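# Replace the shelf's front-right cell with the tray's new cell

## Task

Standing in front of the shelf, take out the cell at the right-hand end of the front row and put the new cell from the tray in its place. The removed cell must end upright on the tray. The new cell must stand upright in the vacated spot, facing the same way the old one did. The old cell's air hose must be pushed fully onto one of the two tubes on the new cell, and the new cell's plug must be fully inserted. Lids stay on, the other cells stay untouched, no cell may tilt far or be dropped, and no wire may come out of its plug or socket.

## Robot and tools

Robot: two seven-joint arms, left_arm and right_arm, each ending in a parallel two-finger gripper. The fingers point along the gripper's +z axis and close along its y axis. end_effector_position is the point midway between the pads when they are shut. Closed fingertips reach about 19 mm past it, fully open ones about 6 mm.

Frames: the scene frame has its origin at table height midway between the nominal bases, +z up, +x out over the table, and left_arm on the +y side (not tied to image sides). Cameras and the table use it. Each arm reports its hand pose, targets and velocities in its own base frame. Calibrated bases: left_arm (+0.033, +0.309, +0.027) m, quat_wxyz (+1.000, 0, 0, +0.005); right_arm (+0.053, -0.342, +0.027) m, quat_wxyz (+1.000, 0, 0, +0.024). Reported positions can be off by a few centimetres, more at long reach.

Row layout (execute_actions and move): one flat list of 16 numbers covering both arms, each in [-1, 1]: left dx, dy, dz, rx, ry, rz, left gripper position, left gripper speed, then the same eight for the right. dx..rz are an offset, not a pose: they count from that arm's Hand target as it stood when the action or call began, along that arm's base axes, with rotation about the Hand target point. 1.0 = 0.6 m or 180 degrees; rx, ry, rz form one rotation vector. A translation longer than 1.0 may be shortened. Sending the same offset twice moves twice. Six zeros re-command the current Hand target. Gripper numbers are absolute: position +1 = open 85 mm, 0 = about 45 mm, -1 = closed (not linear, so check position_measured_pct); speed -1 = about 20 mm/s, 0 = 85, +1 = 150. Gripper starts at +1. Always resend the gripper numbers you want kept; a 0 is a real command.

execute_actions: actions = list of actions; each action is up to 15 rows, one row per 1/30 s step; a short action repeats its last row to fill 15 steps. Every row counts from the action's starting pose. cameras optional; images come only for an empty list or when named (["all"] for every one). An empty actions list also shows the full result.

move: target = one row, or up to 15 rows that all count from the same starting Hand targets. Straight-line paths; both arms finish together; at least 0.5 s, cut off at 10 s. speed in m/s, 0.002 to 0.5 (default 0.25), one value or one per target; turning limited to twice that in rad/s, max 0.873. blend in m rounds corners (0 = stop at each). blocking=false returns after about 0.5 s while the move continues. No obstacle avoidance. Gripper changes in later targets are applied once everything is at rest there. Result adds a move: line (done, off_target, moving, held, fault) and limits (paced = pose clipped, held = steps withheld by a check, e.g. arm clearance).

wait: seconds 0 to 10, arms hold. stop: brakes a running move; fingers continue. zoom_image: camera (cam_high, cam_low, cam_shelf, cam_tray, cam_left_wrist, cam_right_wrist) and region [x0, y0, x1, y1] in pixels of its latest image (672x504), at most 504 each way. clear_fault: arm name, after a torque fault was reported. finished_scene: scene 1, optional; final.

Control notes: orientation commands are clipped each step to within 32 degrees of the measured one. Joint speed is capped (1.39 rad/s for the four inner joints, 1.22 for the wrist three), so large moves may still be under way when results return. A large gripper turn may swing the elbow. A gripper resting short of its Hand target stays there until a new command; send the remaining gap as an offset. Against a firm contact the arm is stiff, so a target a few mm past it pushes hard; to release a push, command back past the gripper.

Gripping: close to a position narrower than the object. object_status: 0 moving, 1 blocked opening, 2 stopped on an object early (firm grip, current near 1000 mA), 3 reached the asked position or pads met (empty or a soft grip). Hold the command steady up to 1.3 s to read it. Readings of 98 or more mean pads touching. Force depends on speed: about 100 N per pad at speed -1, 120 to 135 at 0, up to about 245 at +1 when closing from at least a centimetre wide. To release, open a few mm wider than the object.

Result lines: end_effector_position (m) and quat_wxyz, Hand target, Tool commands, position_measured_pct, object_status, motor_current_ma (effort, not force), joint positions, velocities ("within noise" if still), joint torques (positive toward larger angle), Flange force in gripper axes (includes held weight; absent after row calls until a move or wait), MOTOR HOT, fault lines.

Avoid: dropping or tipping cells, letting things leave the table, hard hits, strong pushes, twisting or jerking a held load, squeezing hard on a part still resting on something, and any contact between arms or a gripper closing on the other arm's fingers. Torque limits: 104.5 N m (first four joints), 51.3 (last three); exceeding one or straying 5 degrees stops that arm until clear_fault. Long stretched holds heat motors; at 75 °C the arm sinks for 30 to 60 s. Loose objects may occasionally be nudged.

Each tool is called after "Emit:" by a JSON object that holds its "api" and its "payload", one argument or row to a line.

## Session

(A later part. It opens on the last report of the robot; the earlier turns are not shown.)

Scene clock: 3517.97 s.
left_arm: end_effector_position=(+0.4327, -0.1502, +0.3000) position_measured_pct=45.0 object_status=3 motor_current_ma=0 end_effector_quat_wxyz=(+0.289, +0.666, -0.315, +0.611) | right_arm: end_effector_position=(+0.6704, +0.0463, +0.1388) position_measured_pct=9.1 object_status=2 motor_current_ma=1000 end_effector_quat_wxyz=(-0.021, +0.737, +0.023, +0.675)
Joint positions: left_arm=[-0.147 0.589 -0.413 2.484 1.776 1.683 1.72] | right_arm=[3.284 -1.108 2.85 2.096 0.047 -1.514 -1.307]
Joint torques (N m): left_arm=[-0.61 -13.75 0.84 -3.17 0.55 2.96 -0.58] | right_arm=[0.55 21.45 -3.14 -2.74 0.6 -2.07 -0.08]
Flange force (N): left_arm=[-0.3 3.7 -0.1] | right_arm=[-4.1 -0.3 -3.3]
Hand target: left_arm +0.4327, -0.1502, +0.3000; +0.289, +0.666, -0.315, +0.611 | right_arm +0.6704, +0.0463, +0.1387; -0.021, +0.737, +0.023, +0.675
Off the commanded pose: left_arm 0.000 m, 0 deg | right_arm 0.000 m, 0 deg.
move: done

Emit:
{"api": "move", "payload": {
  "target": [0,0,0,0,0,0,0.1,-0.8,0,0,0,0,0,0,0.92,-1],
  "cameras": ["cam_left_wrist","cam_low"]
}}

Scene clock: 3529.07 s.
left_arm: end_effector_position=(+0.4327, -0.1502, +0.3000) position_measured_pct=45.0 object_status=3 motor_current_ma=0 end_effector_quat_wxyz=(+0.289, +0.666, -0.315, +0.611) | right_arm: end_effector_position=(+0.6703, +0.0463, +0.1386) position_measured_pct=3.9 object_status=0 motor_current_ma=0 end_effector_quat_wxyz=(-0.021, +0.737, +0.023, +0.675)
Joint positions: left_arm=[-0.147 0.589 -0.413 2.484 1.776 1.683 1.72] | right_arm=[3.284 -1.108 2.85 2.096 0.047 -1.514 -1.307]
Joint torques (N m): left_arm=[-0.6 -13.67 0.83 -3.18 0.6 2.9 -0.54] | right_arm=[0.62 21.94 -3.03 -1.5 0.69 -2.62 0.11]
Flange force (N): left_arm=[-0.3 3.8 -0.5] | right_arm=[-5.2 -0.4 2.5]
Hand target: left_arm +0.4327, -0.1502, +0.3000; +0.289, +0.666, -0.315, +0.611 | right_arm +0.6704, +0.0463, +0.1387; -0.021, +0.737, +0.023, +0.675
Off the commanded pose: left_arm 0.000 m, 0 deg | right_arm 0.000 m, 0 deg.
move: done
Images, in order (width x height): cam_low 672x504, cam_left_wrist 672x504.

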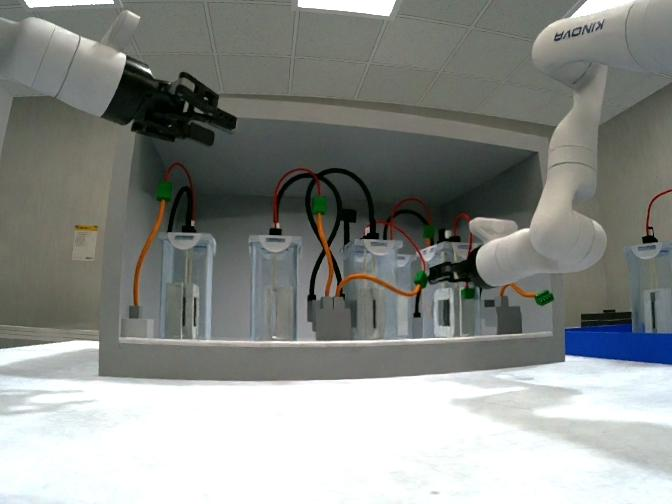

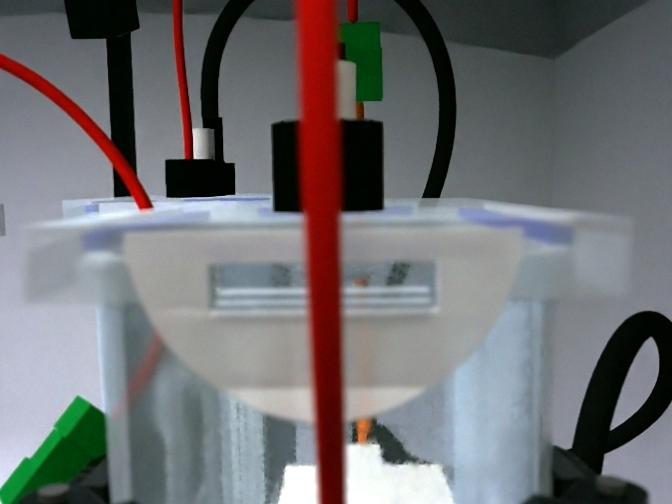

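Emit:
{"api": "move", "payload": {
  "target": [0,0,0,0,0,0,0.1,-0.8,-0.15,-0.0098,0.0,0,0,0,0.92,-1],
  "speed": 0.06,
  "cameras": ["all"]
}}

Scene clock: 3542.90 s.
left_arm: end_effector_position=(+0.4327, -0.1502, +0.3000) position_measured_pct=45.0 object_status=3 motor_current_ma=0 end_effector_quat_wxyz=(+0.289, +0.666, -0.315, +0.611) | right_arm: end_effector_position=(+0.5804, +0.0404, +0.1387) position_measured_pct=3.9 object_status=3 motor_current_ma=0 end_effector_quat_wxyz=(-0.021, +0.737, +0.023, +0.675)
Joint positions: left_arm=[-0.147 0.589 -0.413 2.484 1.776 1.683 1.72] | right_arm=[3.283 -1.161 2.866 2.368 0.071 -1.836 -1.292]
Joint torques (N m): left_arm=[-0.58 -13.66 0.97 -3.2 0.59 3.01 -0.56] | right_arm=[0.67 19.48 -2.52 1.4 0.73 -2.58 0.08]
Flange force (N): left_arm=[0.1 3.8 -0.6] | right_arm=[-6.3 -0.3 0.7]
Hand target: left_arm +0.4327, -0.1502, +0.3000; +0.289, +0.666, -0.315, +0.611 | right_arm +0.5804, +0.0404, +0.1387; -0.021, +0.737, +0.023, +0.675
Off the commanded pose: left_arm 0.000 m, 0 deg | right_arm 0.000 m, 0 deg.
move: done

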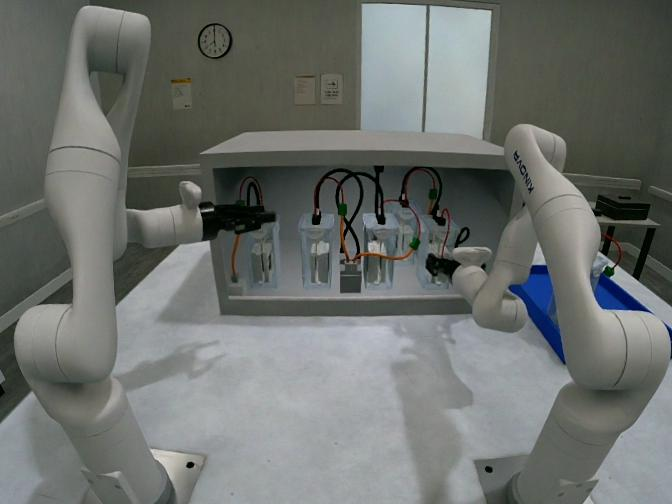

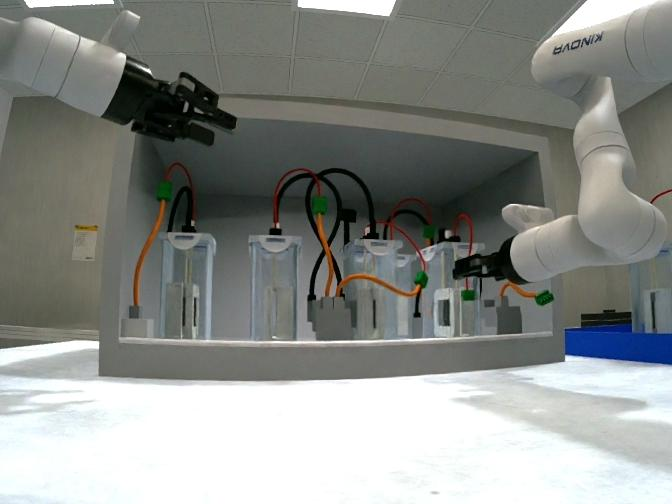

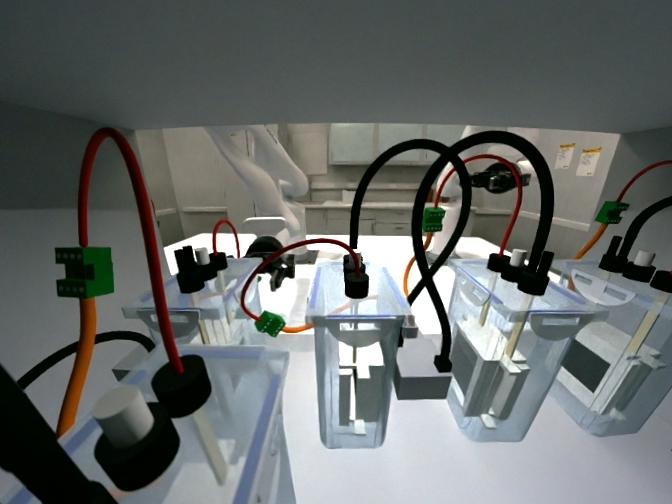

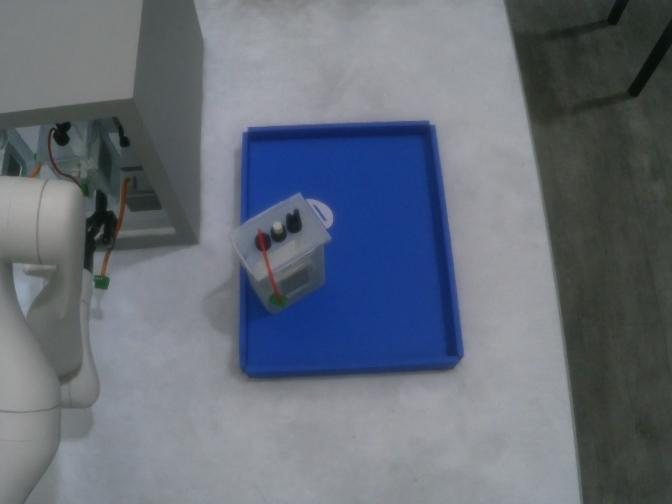

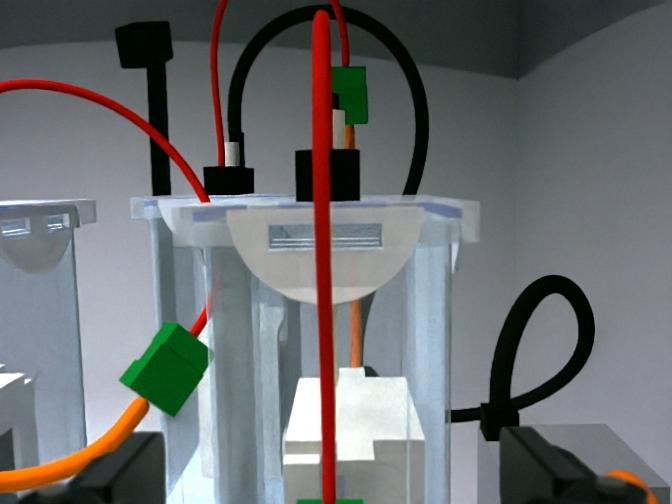

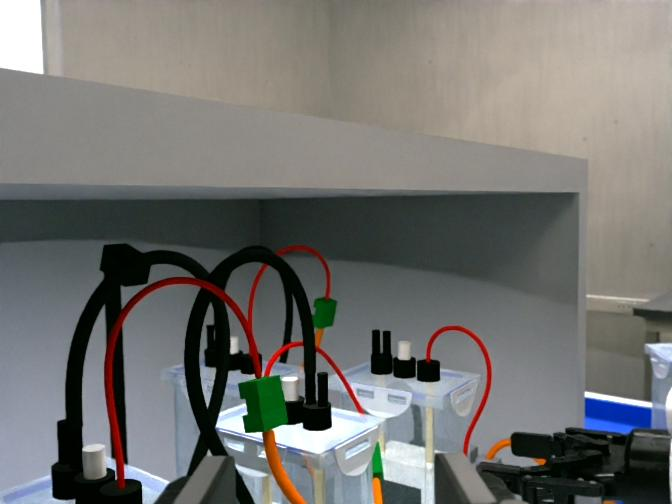

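Emit:
{"api": "move", "payload": {
  "target": [
    [0,0,0,0,0,0,0.1,-0.8,-0.033,-0.01,0.02,0,0,0,0.92,-1],
    [0,0,0,0,0,0,0.1,-0.8,-0.0415,-0.117,0.14,-0.001,0.1114,-0.0361,0.92,-1]
  ],
  "speed": 0.12,
  "cameras": ["cam_left_wrist","cam_high","cam_low"]
}}

Scene clock: 3621.13 s.
left_arm: end_effector_position=(+0.4327, -0.1502, +0.3000) position_measured_pct=45.0 object_status=3 motor_current_ma=0 end_effector_quat_wxyz=(+0.289, +0.666, -0.315, +0.611) | right_arm: end_effector_position=(+0.5555, -0.0298, +0.2227) position_measured_pct=3.9 object_status=3 motor_current_ma=0 end_effector_quat_wxyz=(+0.014, +0.843, -0.021, +0.537)
Joint positions: left_arm=[-0.147 0.589 -0.413 2.484 1.776 1.683 1.72] | right_arm=[3.438 -0.487 2.821 2.413 -0.128 -0.885 -1.37]
Joint torques (N m): left_arm=[-0.62 -13.69 0.96 -3.09 0.58 3 -0.6] | right_arm=[0.6 15.42 -1.83 -3.98 0.32 -2.38 0.07]
Flange force (N): left_arm=[0.2 3.4 -0.2] | right_arm=[-2.7 -1.7 5.5]
Hand target: left_arm +0.4327, -0.1502, +0.3000; +0.289, +0.666, -0.315, +0.611 | right_arm +0.5555, -0.0298, +0.2228; +0.014, +0.843, -0.021, +0.537
Off the commanded pose: left_arm 0.000 m, 0 deg | right_arm 0.000 m, 0 deg.
move: done
Images, in order (width x height): cam_high 672x504, cam_low 672x504, cam_left_wrist 672x504.

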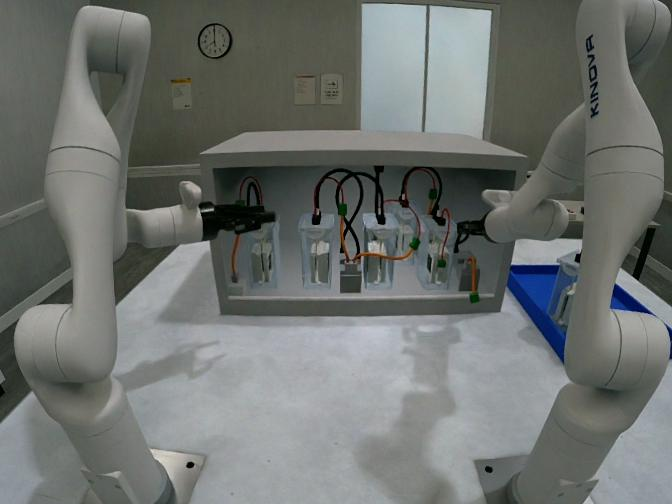

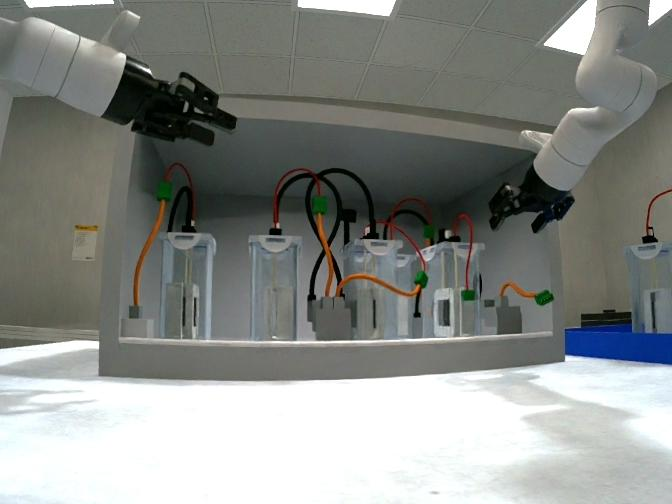

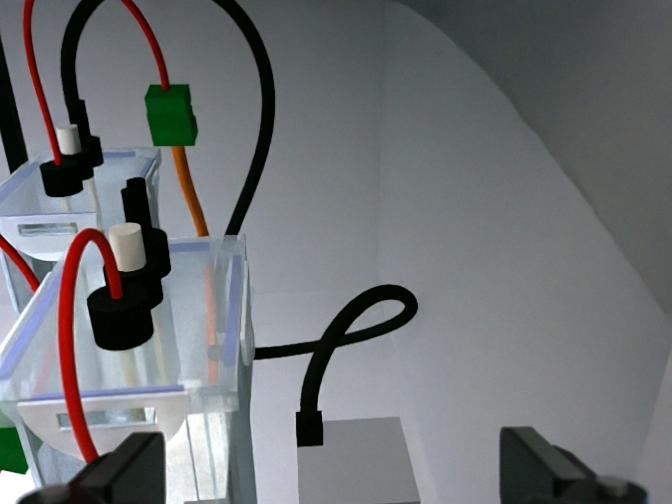

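Emit:
{"api": "zoom_image", "payload": {
  "camera": "cam_left_wrist",
  "region": [150, 220, 460, 470]
}}

Scaled by 1.626.

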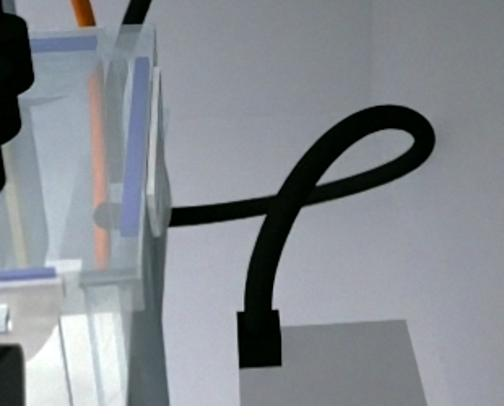

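Emit:
{"api": "move", "payload": {
  "target": [0,0,0,0,0,0,0.1,-0.8,0.15,-0.0072,0.0333,-0.058,0.0716,-0.0941,-0.2,0],
  "speed": 0.12,
  "cameras": ["cam_left_wrist","cam_high","cam_shelf"]
}}

Scene clock: 3878.23 s.
left_arm: end_effector_position=(+0.4327, -0.1502, +0.3000) position_measured_pct=45.0 object_status=3 motor_current_ma=0 end_effector_quat_wxyz=(+0.289, +0.666, -0.315, +0.611) | right_arm: end_effector_position=(+0.6299, -0.0374, +0.2282) position_measured_pct=60.2 object_status=3 motor_current_ma=0 end_effector_quat_wxyz=(+0.176, +0.888, -0.090, +0.416)
Joint positions: left_arm=[-0.147 0.589 -0.413 2.484 1.776 1.683 1.72] | right_arm=[2.904 -0.527 3.19 1.894 -1.443 -0.532 -0.329]
Joint torques (N m): left_arm=[-0.57 -13.63 0.95 -3.11 0.61 2.96 -0.52] | right_arm=[-9.25 45.29 -5.05 -58.49 14.23 -0.87 5.58]
Flange force (N): left_arm=[0.0 3.6 -0.7] | right_arm=[-120.2 29.8 -24.4]
Hand target: left_arm +0.4327, -0.1502, +0.3000; +0.289, +0.666, -0.315, +0.611 | right_arm +0.6455, -0.0341, +0.2427; +0.171, +0.881, -0.094, +0.431
Off the commanded pose: left_arm 0.000 m, 0 deg | right_arm 0.022 m, 2 deg.
TORQUE WARNING: the torque sensor of joint 4 (elbow) of the right arm reached its warning level (56.7 N m). A warning alone does not stop the arm.
move: off_target (right_arm)
Images, in order (width x height): cam_high 672x504, cam_shelf 672x504, cam_left_wrist 672x504.

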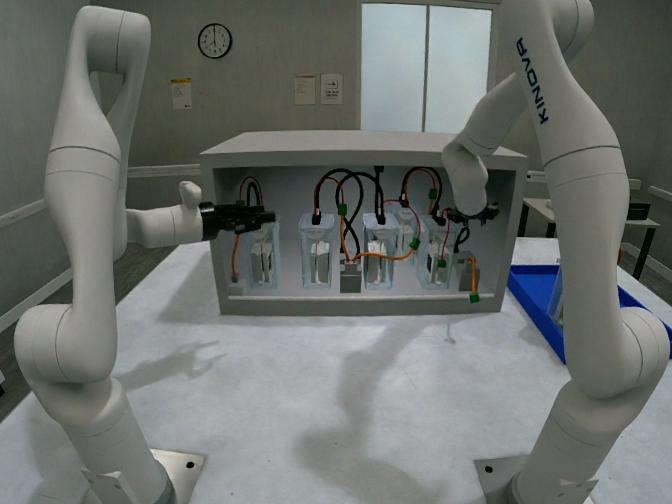

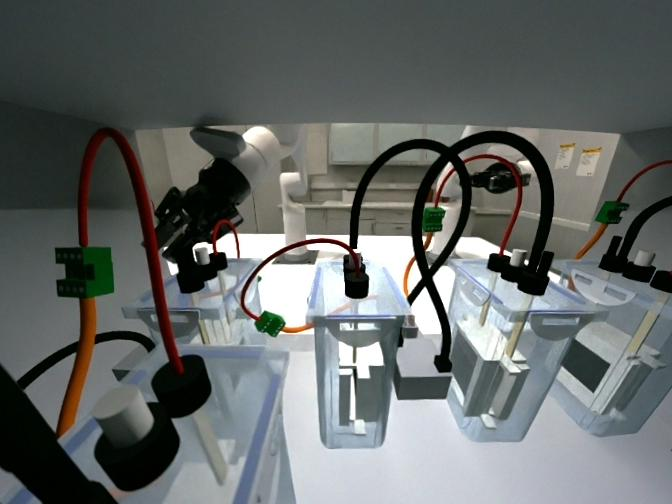

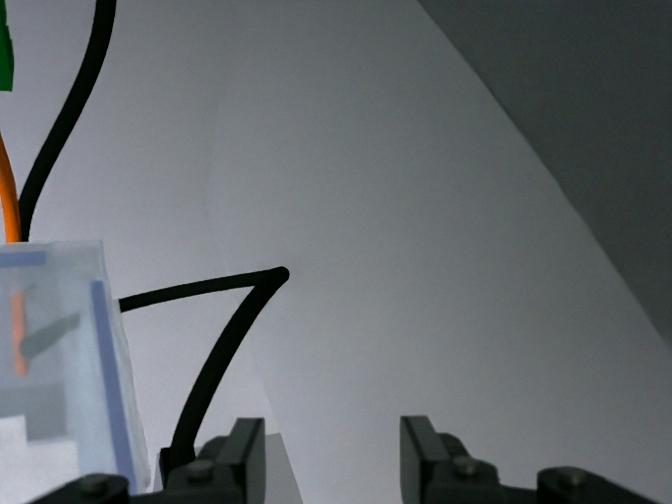

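Emit:
{"api": "move", "payload": {
  "target": [0,0,0,0,0,0,0.1,-0.8,0,0,-0.058,0,0,0,-0.2,0],
  "speed": 0.1,
  "cameras": ["cam_left_wrist","cam_shelf"]
}}

Scene clock: 3887.67 s.
left_arm: end_effector_position=(+0.4327, -0.1502, +0.3000) position_measured_pct=45.0 object_status=3 motor_current_ma=0 end_effector_quat_wxyz=(+0.289, +0.666, -0.315, +0.611) | right_arm: end_effector_position=(+0.6455, -0.0342, +0.2079) position_measured_pct=60.2 object_status=3 motor_current_ma=0 end_effector_quat_wxyz=(+0.171, +0.881, -0.094, +0.431)
Joint positions: left_arm=[-0.147 0.589 -0.413 2.484 1.776 1.683 1.72] | right_arm=[2.911 -0.594 3.18 1.888 -1.286 -0.556 -0.512]
Joint torques (N m): left_arm=[-0.6 -13.66 0.85 -3.28 0.59 2.92 -0.59] | right_arm=[0.62 20.13 0.57 -6.51 0.85 -1.49 0.05]
Flange force (N): left_arm=[-0.1 4.0 -0.5] | right_arm=[1.6 -3.7 3.5]
Hand target: left_arm +0.4327, -0.1502, +0.3000; +0.289, +0.666, -0.315, +0.611 | right_arm +0.6455, -0.0342, +0.2079; +0.171, +0.881, -0.094, +0.431
Off the commanded pose: left_arm 0.000 m, 0 deg | right_arm 0.000 m, 0 deg.
TORQUE WARNING: the torque sensor of joint 4 (elbow) of the right arm reached its warning level (56.7 N m). A warning alone does not stop the arm.
move: done
Images, in order (width x height): cam_shelf 672x504, cam_left_wrist 672x504.

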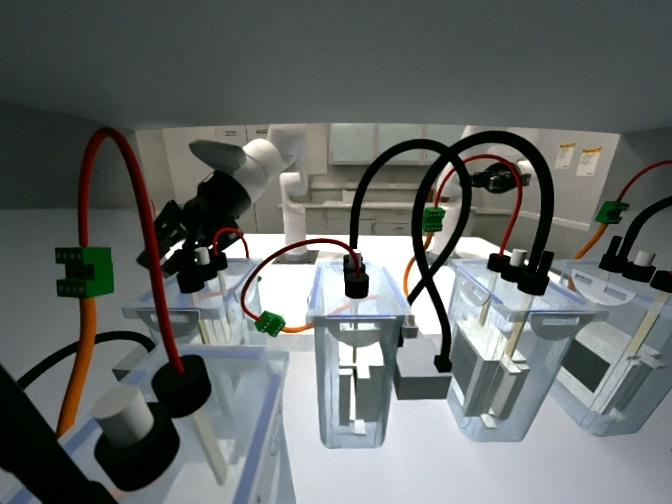

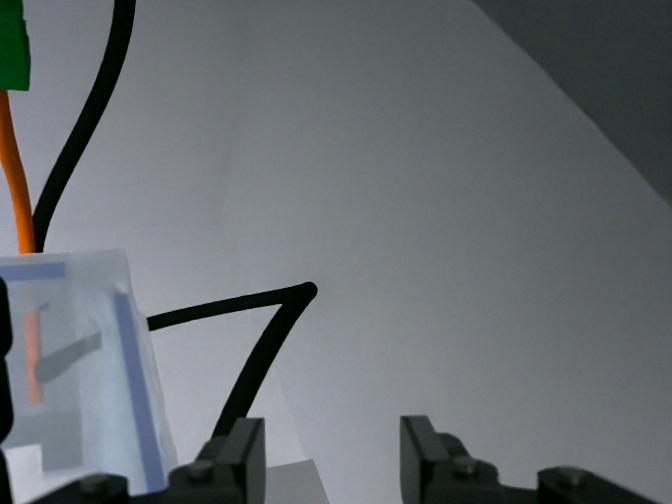

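Emit:
{"api": "move", "payload": {
  "target": [0,0,0,0,0,0,0.1,-0.8,0.121,-0.0208,-0.04,0.174,-0.0354,0.0277,-0.2,0],
  "speed": 0.1,
  "cameras": ["cam_left_wrist","cam_shelf","cam_high","cam_low"]
}}

Scene clock: 4003.70 s.
left_arm: end_effector_position=(+0.4327, -0.1502, +0.3000) position_measured_pct=45.0 object_status=3 motor_current_ma=0 end_effector_quat_wxyz=(+0.289, +0.666, -0.315, +0.611) | right_arm: end_effector_position=(+0.7182, -0.0443, +0.1840) position_measured_pct=60.2 object_status=3 motor_current_ma=0 end_effector_quat_wxyz=(-0.097, +0.873, -0.177, +0.444)
Joint positions: left_arm=[-0.147 0.589 -0.413 2.484 1.776 1.683 1.72] | right_arm=[3.579 -0.735 2.621 1.773 -0.56 -0.3 -1.141]
Joint torques (N m): left_arm=[-0.66 -13.74 0.86 -3.16 0.58 2.96 -0.6] | right_arm=[58.76 -2.77 43.19 -19.65 -7.22 -8.76 -4.81]
Flange force (N): left_arm=[-0.1 3.6 -0.1] | right_arm=[-39.1 -93.5 -52.5]
Hand target: left_arm +0.4327, -0.1502, +0.3000; +0.289, +0.666, -0.315, +0.611 | right_arm +0.7181, -0.0466, +0.1839; -0.097, +0.873, -0.178, +0.444
Off the commanded pose: left_arm 0.000 m, 0 deg | right_arm 0.002 m, 0 deg.
TORQUE WARNING: the torque sensor of joint 1 (waist) of the right arm reached its warning level (56.7 N m). A warning alone does not stop the arm.
move: done
Images, in order (width x height): cam_high 672x504, cam_low 672x504, cam_shelf 672x504, cam_left_wrist 672x504.

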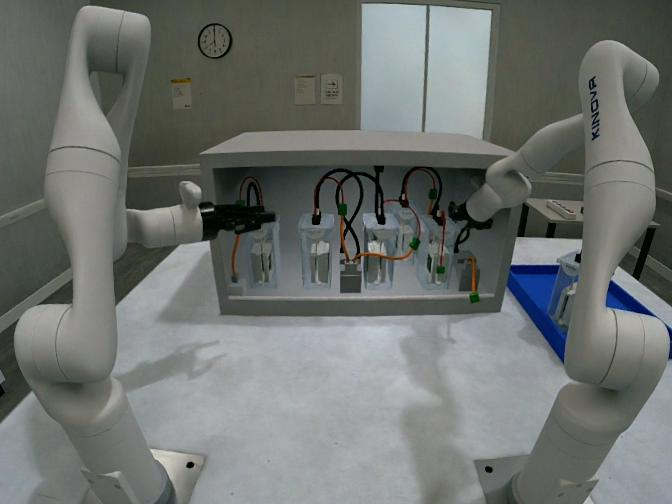

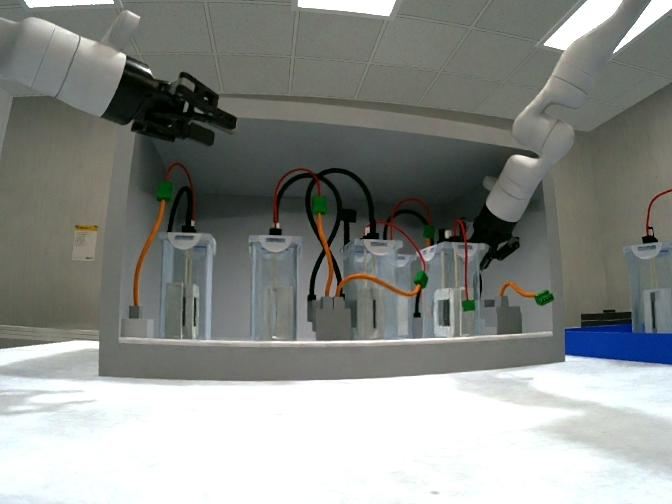

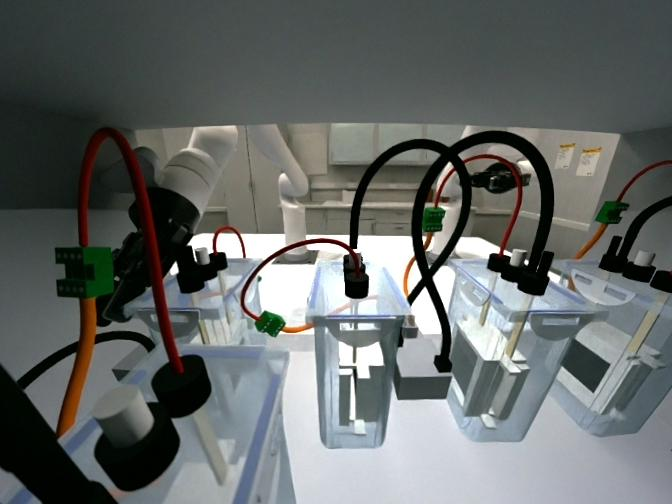

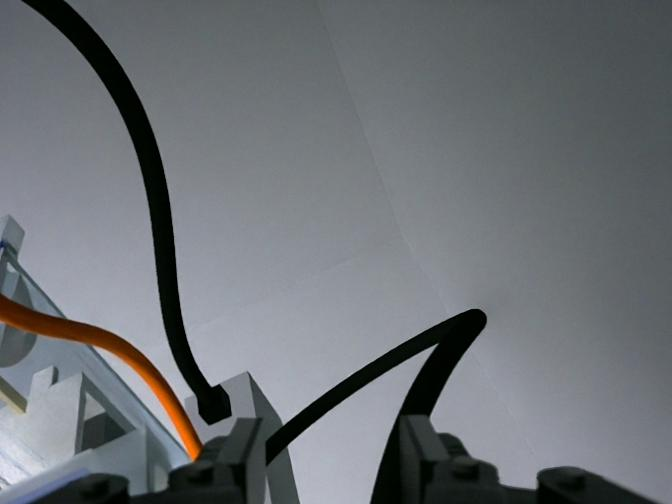

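Emit:
{"api": "move", "payload": {
  "target": [0,0,0,0,0,0,0.1,-0.8,-0.01,0.025,0,0,0,0,-0.2,0],
  "speed": 0.1
}}

Scene clock: 4012.50 s.
left_arm: end_effector_position=(+0.4327, -0.1502, +0.3000) position_measured_pct=45.0 object_status=3 motor_current_ma=0 end_effector_quat_wxyz=(+0.289, +0.666, -0.315, +0.611) | right_arm: end_effector_position=(+0.7121, -0.0318, +0.1839) position_measured_pct=60.2 object_status=3 motor_current_ma=0 end_effector_quat_wxyz=(-0.097, +0.873, -0.179, +0.444)
Joint positions: left_arm=[-0.147 0.589 -0.413 2.484 1.776 1.683 1.72] | right_arm=[3.553 -0.723 2.624 1.799 -0.579 -0.329 -1.149]
Joint torques (N m): left_arm=[-0.63 -13.65 0.89 -3.21 0.62 2.84 -0.58] | right_arm=[-1.22 21.73 -5.94 -6.29 0.73 -0.78 0.13]
Flange force (N): left_arm=[-0.2 3.9 -0.6] | right_arm=[4.0 -1.4 7.4]
Hand target: left_arm +0.4327, -0.1502, +0.3000; +0.289, +0.666, -0.315, +0.611 | right_arm +0.7121, -0.0316, +0.1839; -0.097, +0.873, -0.178, +0.444
Off the commanded pose: left_arm 0.000 m, 0 deg | right_arm 0.000 m, 0 deg.
TORQUE WARNING: the torque sensor of joint 1 (waist) of the right arm reached its warning level (56.7 N m). A warning alone does not stop the arm.
move: done

Emit:
{"api": "move", "payload": {
  "target": [
    [0,0,0,0,0,0,0.1,-0.8,-0.0127,0.0,0.0218,0.0812,-0.0142,-0.0686,-0.4,0],
    [0,0,0,0,0,0,0.1,-0.8,-0.0127,-0.0338,0.0218,0.0812,-0.0142,-0.0686,-0.4,0]
  ],
  "speed": 0.08,
  "blend": 0.005,
  "cameras": ["cam_left_wrist","cam_shelf"]
}}

Scene clock: 4173.93 s.
left_arm: end_effector_position=(+0.4327, -0.1502, +0.3000) position_measured_pct=45.0 object_status=3 motor_current_ma=0 end_effector_quat_wxyz=(+0.289, +0.666, -0.315, +0.611) | right_arm: end_effector_position=(+0.7052, -0.0386, +0.1970) position_measured_pct=69.7 object_status=3 motor_current_ma=0 end_effector_quat_wxyz=(-0.166, +0.822, -0.316, +0.444)
Joint positions: left_arm=[-0.147 0.589 -0.413 2.484 1.776 1.683 1.72] | right_arm=[3.649 -0.729 2.489 1.852 -0.606 -0.429 -1.391]
Joint torques (N m): left_arm=[-0.54 -13.65 0.96 -3.18 0.62 2.97 -0.58] | right_arm=[74.01 10.98 52.98 -40.33 -3.91 -16.55 -1.15]
Flange force (N): left_arm=[0.1 3.6 -0.8] | right_arm=[-114.5 -79.5 -63.6]
Hand target: left_arm +0.4327, -0.1502, +0.3000; +0.289, +0.666, -0.315, +0.611 | right_arm +0.7044, -0.0519, +0.1970; -0.162, +0.819, -0.324, +0.445
Off the commanded pose: left_arm 0.000 m, 0 deg | right_arm 0.013 m, 1 deg.
TORQUE WARNING: the torque sensor of joint 1 (waist) of the right arm reached its warning level (56.7 N m). A warning alone does not stop the arm.
move: off_target (right_arm)
Images, in order (width x height): cam_shelf 672x504, cam_left_wrist 672x504.

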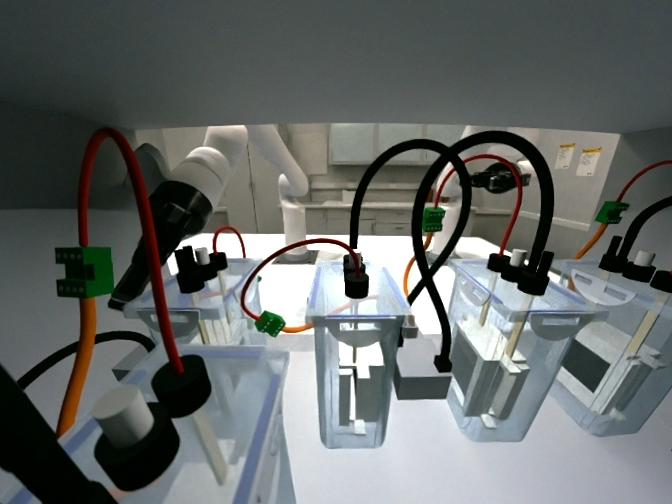

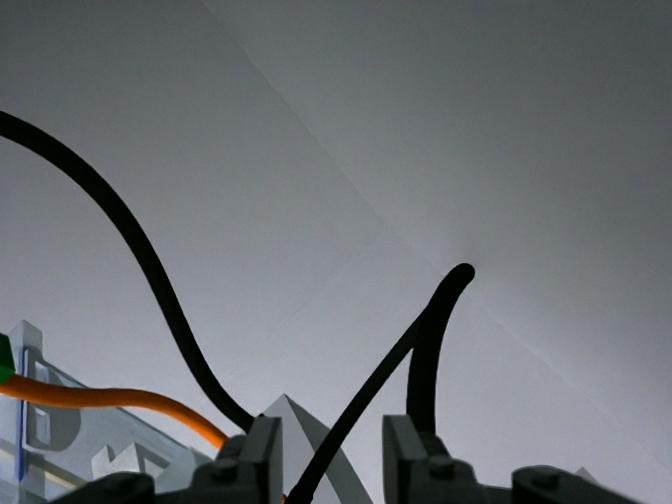

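Emit:
{"api": "move", "payload": {
  "target": [0,0,0,0,0,0,0.1,-0.8,-0.01,0.045,0,-0.0812,0.0142,0.0686,-0.4,0],
  "speed": 0.1
}}

Scene clock: 4235.60 s.
left_arm: end_effector_position=(+0.4327, -0.1502, +0.3000) position_measured_pct=45.0 object_status=3 motor_current_ma=0 end_effector_quat_wxyz=(+0.289, +0.666, -0.315, +0.611) | right_arm: end_effector_position=(+0.6984, -0.0249, +0.1970) position_measured_pct=69.7 object_status=3 motor_current_ma=0 end_effector_quat_wxyz=(-0.097, +0.873, -0.178, +0.444)
Joint positions: left_arm=[-0.147 0.589 -0.413 2.484 1.776 1.683 1.72] | right_arm=[3.531 -0.67 2.649 1.839 -0.569 -0.32 -1.195]
Joint torques (N m): left_arm=[-0.62 -13.68 0.8 -3.25 0.61 2.91 -0.6] | right_arm=[-1.98 19.98 -5.84 -5.6 0.76 -0.41 0.15]
Flange force (N): left_arm=[-0.1 3.9 -0.4] | right_arm=[5.7 -1.3 6.2]
Hand target: left_arm +0.4327, -0.1502, +0.3000; +0.289, +0.666, -0.315, +0.611 | right_arm +0.6984, -0.0249, +0.1970; -0.097, +0.873, -0.178, +0.444
Off the commanded pose: left_arm 0.000 m, 0 deg | right_arm 0.000 m, 0 deg.
TORQUE WARNING: the torque sensor of joint 1 (waist) of the right arm reached its warning level (56.7 N m). A warning alone does not stop the arm.
move: done

Emit:
{"api": "move", "payload": {
  "target": [
    [0,0,0,0,0,0,0.1,-0.8,0,0.0,0,-0.1062,0.0133,-0.0078,-0.4,0],
    [0,0,0,0,0,0,0.1,-0.8,0.01,-0.03,0,-0.1062,0.0133,-0.0078,-0.4,0]
  ],
  "speed": 0.08,
  "blend": 0.003,
  "cameras": ["cam_left_wrist","cam_shelf"]
}}

Scene clock: 4269.40 s.
left_arm: end_effector_position=(+0.4327, -0.1502, +0.3000) position_measured_pct=45.0 object_status=3 motor_current_ma=0 end_effector_quat_wxyz=(+0.289, +0.666, -0.315, +0.611) | right_arm: end_effector_position=(+0.7044, -0.0429, +0.1970) position_measured_pct=69.7 object_status=3 motor_current_ma=0 end_effector_quat_wxyz=(+0.059, +0.883, -0.115, +0.451)
Joint positions: left_arm=[-0.147 0.589 -0.413 2.484 1.776 1.683 1.72] | right_arm=[3.121 -0.655 3.098 1.777 -0.91 -0.343 -0.856]
Joint torques (N m): left_arm=[-0.67 -13.62 0.91 -3.26 0.64 2.99 -0.55] | right_arm=[0.56 22.13 -0.36 -7.26 0.52 -1.61 0.03]
Flange force (N): left_arm=[0.2 4.0 -0.5] | right_arm=[4.8 -5.1 4.7]
Hand target: left_arm +0.4327, -0.1502, +0.3000; +0.289, +0.666, -0.315, +0.611 | right_arm +0.7044, -0.0429, +0.1970; +0.059, +0.883, -0.115, +0.451
Off the commanded pose: left_arm 0.000 m, 0 deg | right_arm 0.000 m, 0 deg.
move: done
Images, in order (width x height): cam_shelf 672x504, cam_left_wrist 672x504.

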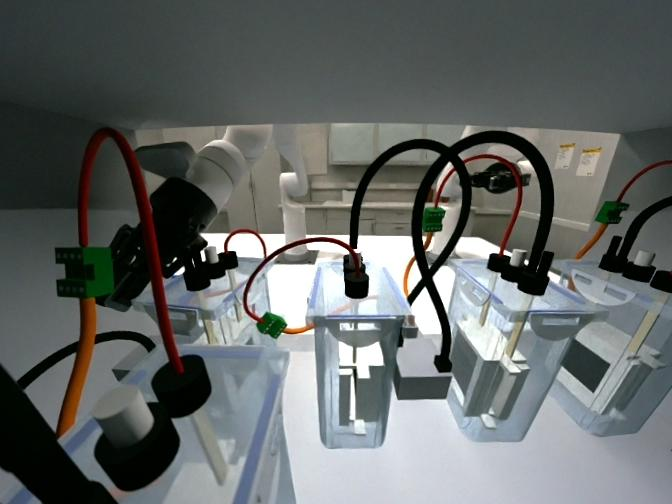

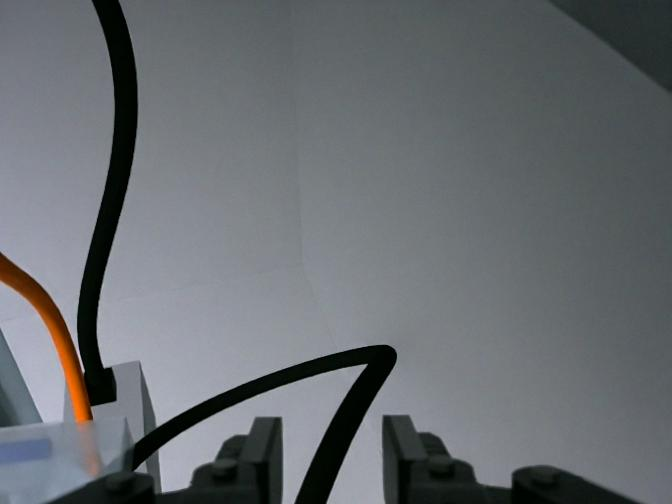

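Emit:
{"api": "move", "payload": {
  "target": [0,0,0,0,0,0,0.1,-0.8,0.1015,-0.0465,-0.0585,0,0,0,-0.4,0],
  "speed": 0.05,
  "cameras": ["cam_left_wrist","cam_shelf","cam_high"]
}}

Scene clock: 4297.73 s.
left_arm: end_effector_position=(+0.4327, -0.1502, +0.3000) position_measured_pct=45.0 object_status=3 motor_current_ma=0 end_effector_quat_wxyz=(+0.289, +0.666, -0.315, +0.611) | right_arm: end_effector_position=(+0.7611, -0.0655, +0.1647) position_measured_pct=69.7 object_status=3 motor_current_ma=0 end_effector_quat_wxyz=(+0.057, +0.884, -0.112, +0.450)
Joint positions: left_arm=[-0.147 0.589 -0.413 2.484 1.776 1.683 1.72] | right_arm=[3.159 -0.802 3.117 1.586 -0.891 -0.276 -0.833]
Joint torques (N m): left_arm=[-0.55 -13.71 0.91 -3.13 0.55 2.95 -0.49] | right_arm=[73.92 -69.04 52.5 -66.72 -13.92 -1.42 -1.07]
Flange force (N): left_arm=[-0.5 3.7 -0.5] | right_arm=[-231.3 28.3 -407.2]
Hand target: left_arm +0.4327, -0.1502, +0.3000; +0.289, +0.666, -0.315, +0.611 | right_arm +0.7653, -0.0708, +0.1619; +0.059, +0.883, -0.115, +0.451
Off the commanded pose: left_arm 0.000 m, 0 deg | right_arm 0.007 m, 0 deg.
TORQUE WARNING: the torque sensor of joint 1 (waist) of the right arm reached its warning level (56.7 N m). A warning alone does not stop the arm.
move: off_target (right_arm)
Images, in order (width x height): cam_high 672x504, cam_shelf 672x504, cam_left_wrist 672x504.

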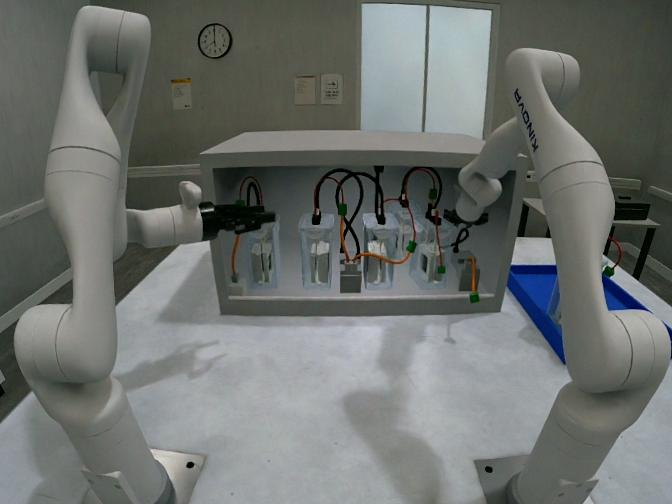

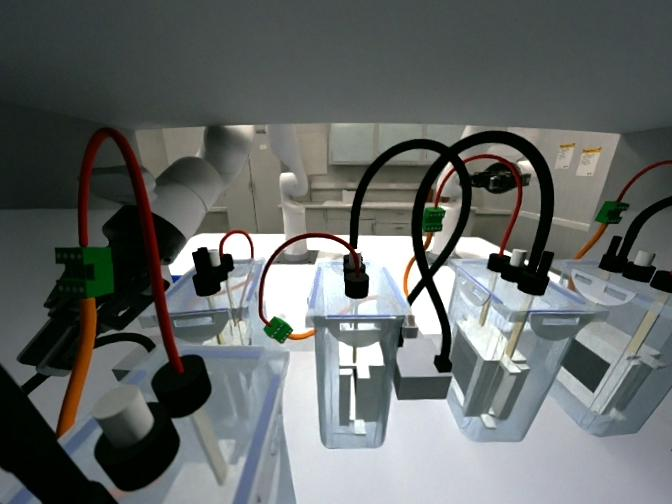

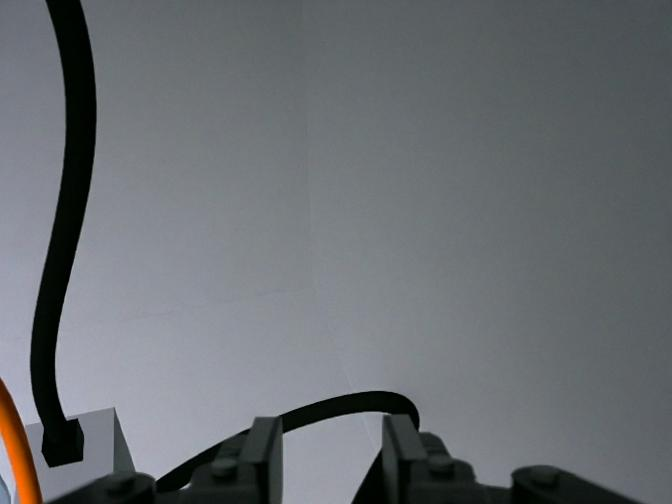

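Emit:
{"api": "move", "payload": {
  "target": [0,0,0,0,0,0,0.1,-0.8,-0.06,0.012,0.01,0,0,0,-0.4,0],
  "speed": 0.1,
  "cameras": ["cam_left_wrist","cam_shelf","cam_low","cam_right_wrist"]
}}

Scene clock: 4311.87 s.
left_arm: end_effector_position=(+0.4327, -0.1502, +0.3000) position_measured_pct=45.0 object_status=3 motor_current_ma=0 end_effector_quat_wxyz=(+0.289, +0.666, -0.315, +0.611) | right_arm: end_effector_position=(+0.7293, -0.0637, +0.1677) position_measured_pct=69.7 object_status=3 motor_current_ma=0 end_effector_quat_wxyz=(+0.059, +0.883, -0.115, +0.451)
Joint positions: left_arm=[-0.147 0.589 -0.413 2.484 1.776 1.683 1.72] | right_arm=[3.193 -0.747 3.055 1.708 -0.813 -0.353 -0.903]
Joint torques (N m): left_arm=[-0.56 -13.83 0.99 -3.16 0.57 2.95 -0.6] | right_arm=[48.8 25.57 41.03 1.38 -5.48 -12.64 -0.8]
Flange force (N): left_arm=[-0.5 3.5 -0.5] | right_arm=[-0.3 -73.4 20.1]
Hand target: left_arm +0.4327, -0.1502, +0.3000; +0.289, +0.666, -0.315, +0.611 | right_arm +0.7293, -0.0636, +0.1679; +0.059, +0.883, -0.115, +0.451
Off the commanded pose: left_arm 0.000 m, 0 deg | right_arm 0.000 m, 0 deg.
TORQUE WARNING: the torque sensor of joint 1 (waist) of the right arm reached its warning level (56.7 N m). A warning alone does not stop the arm.
move: done
Images, in order (width x height): cam_low 672x504, cam_shelf 672x504, cam_left_wrist 672x504, cam_right_wrist 672x504.

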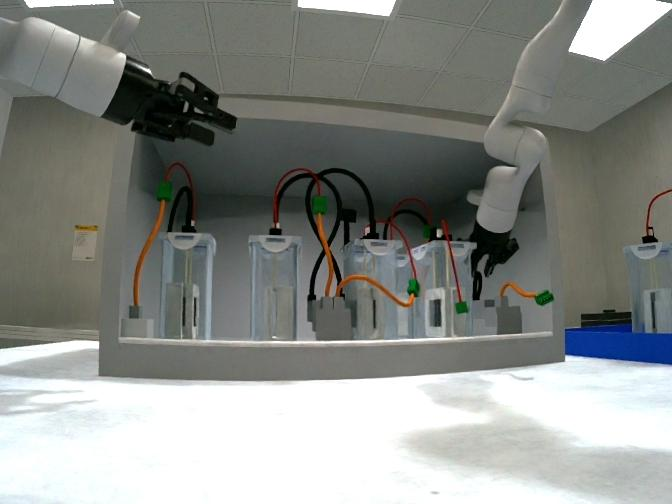

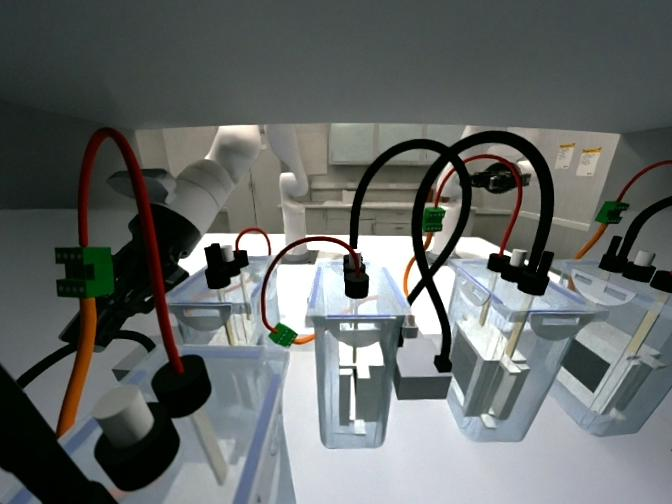

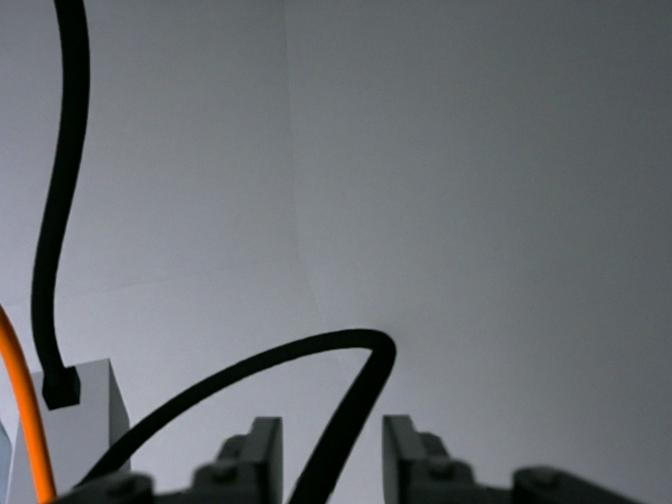

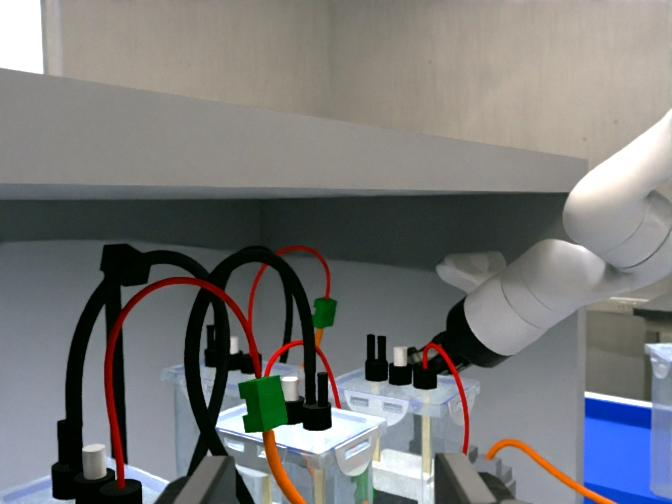

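Emit:
{"api": "move", "payload": {
  "target": [0,0,0,0,0,0,0.1,-0.8,-0.0227,0.0605,0.018,0,0,0.15,-0.4,0],
  "speed": 0.08,
  "cameras": ["cam_left_wrist","cam_shelf"]
}}

Scene clock: 4377.37 s.
left_arm: end_effector_position=(+0.4327, -0.1502, +0.3000) position_measured_pct=45.0 object_status=3 motor_current_ma=0 end_effector_quat_wxyz=(+0.289, +0.666, -0.315, +0.611) | right_arm: end_effector_position=(+0.7157, -0.0274, +0.1787) position_measured_pct=69.7 object_status=3 motor_current_ma=0 end_effector_quat_wxyz=(-0.048, +0.886, +0.095, +0.452)
Joint positions: left_arm=[-0.147 0.589 -0.413 2.484 1.776 1.683 1.72] | right_arm=[3.709 -0.784 2.508 1.752 -0.161 -0.174 -0.893]
Joint torques (N m): left_arm=[-0.53 -13.76 0.85 -3.11 0.62 3 -0.56] | right_arm=[3.7 22.26 -3.08 -8.68 0.2 -2.63 0.23]
Flange force (N): left_arm=[-0.4 3.4 -0.5] | right_arm=[0.6 -5.7 5.7]
Hand target: left_arm +0.4327, -0.1502, +0.3000; +0.289, +0.666, -0.315, +0.611 | right_arm +0.7157, -0.0273, +0.1787; -0.048, +0.886, +0.095, +0.452
Off the commanded pose: left_arm 0.000 m, 0 deg | right_arm 0.000 m, 0 deg.
move: done
Images, in order (width x height): cam_shelf 672x504, cam_left_wrist 672x504.

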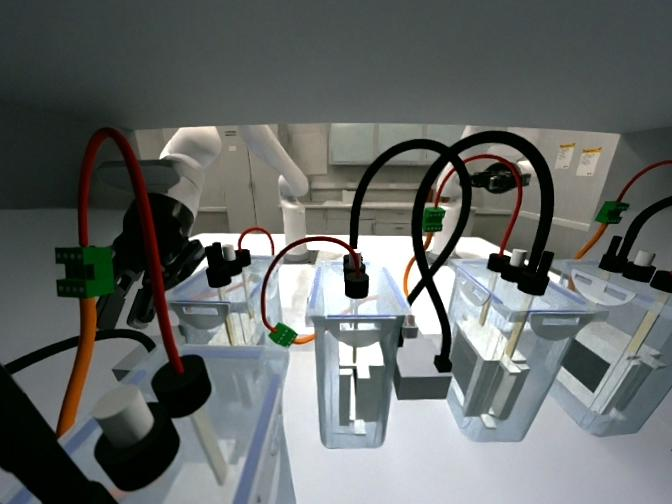

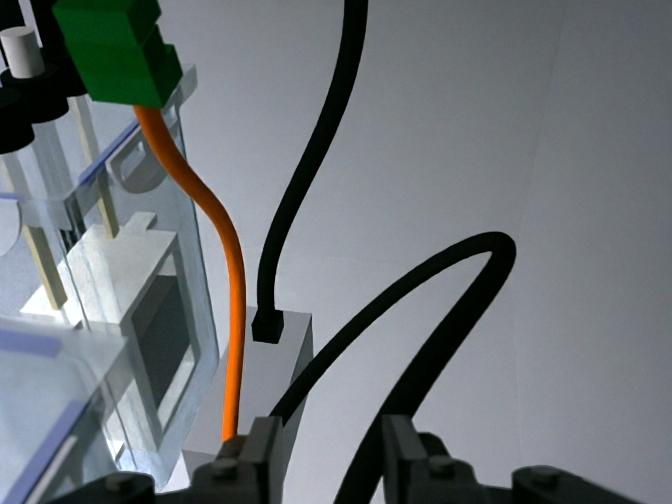

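Emit:
{"api": "move", "payload": {
  "target": [0,0,0,0,0,0,0.1,-0.8,0.0,0.033,0,0,0,0,-0.4,0],
  "speed": 0.08,
  "cameras": ["cam_left_wrist"]
}}

Scene clock: 4398.80 s.
left_arm: end_effector_position=(+0.4327, -0.1502, +0.3000) position_measured_pct=45.0 object_status=3 motor_current_ma=0 end_effector_quat_wxyz=(+0.289, +0.666, -0.315, +0.611) | right_arm: end_effector_position=(+0.7157, -0.0075, +0.1787) position_measured_pct=69.7 object_status=3 motor_current_ma=0 end_effector_quat_wxyz=(-0.048, +0.886, +0.095, +0.452)
Joint positions: left_arm=[-0.147 0.589 -0.413 2.484 1.776 1.683 1.72] | right_arm=[3.651 -0.771 2.539 1.762 -0.193 -0.197 -0.902]
Joint torques (N m): left_arm=[-0.57 -13.75 1.01 -3.09 0.52 2.95 -0.62] | right_arm=[-2.33 18.76 -6.75 -4.06 0.41 -0.51 0.13]
Flange force (N): left_arm=[-0.1 3.3 -0.3] | right_arm=[6.7 3.4 3.9]
Hand target: left_arm +0.4327, -0.1502, +0.3000; +0.289, +0.666, -0.315, +0.611 | right_arm +0.7157, -0.0075, +0.1787; -0.048, +0.886, +0.095, +0.452
Off the commanded pose: left_arm 0.000 m, 0 deg | right_arm 0.000 m, 0 deg.
move: done
Images, in order (width x height): cam_left_wrist 672x504.

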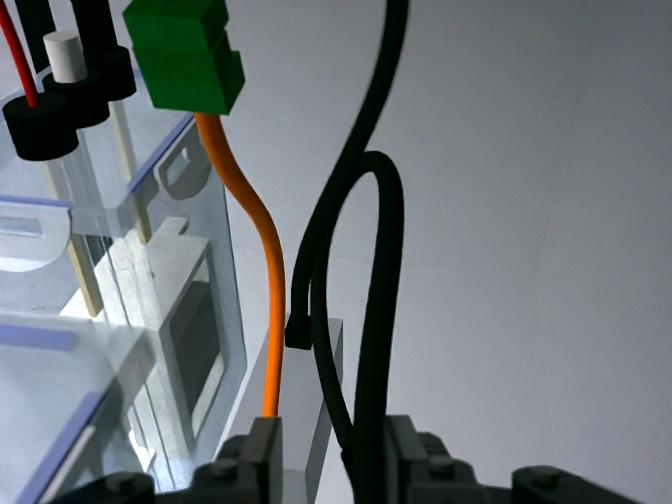

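Emit:
{"api": "zoom_image", "payload": {
  "camera": "cam_left_wrist",
  "region": [220, 300, 460, 504]
}}

Scaled by 2.100.

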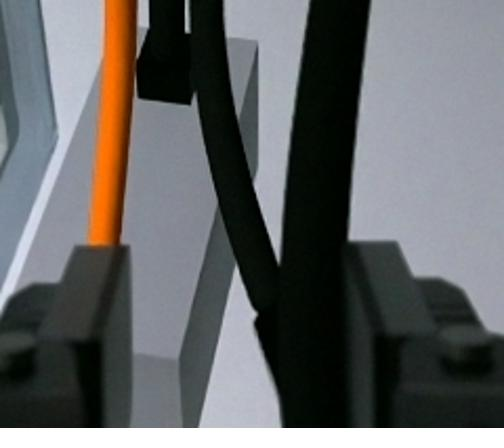

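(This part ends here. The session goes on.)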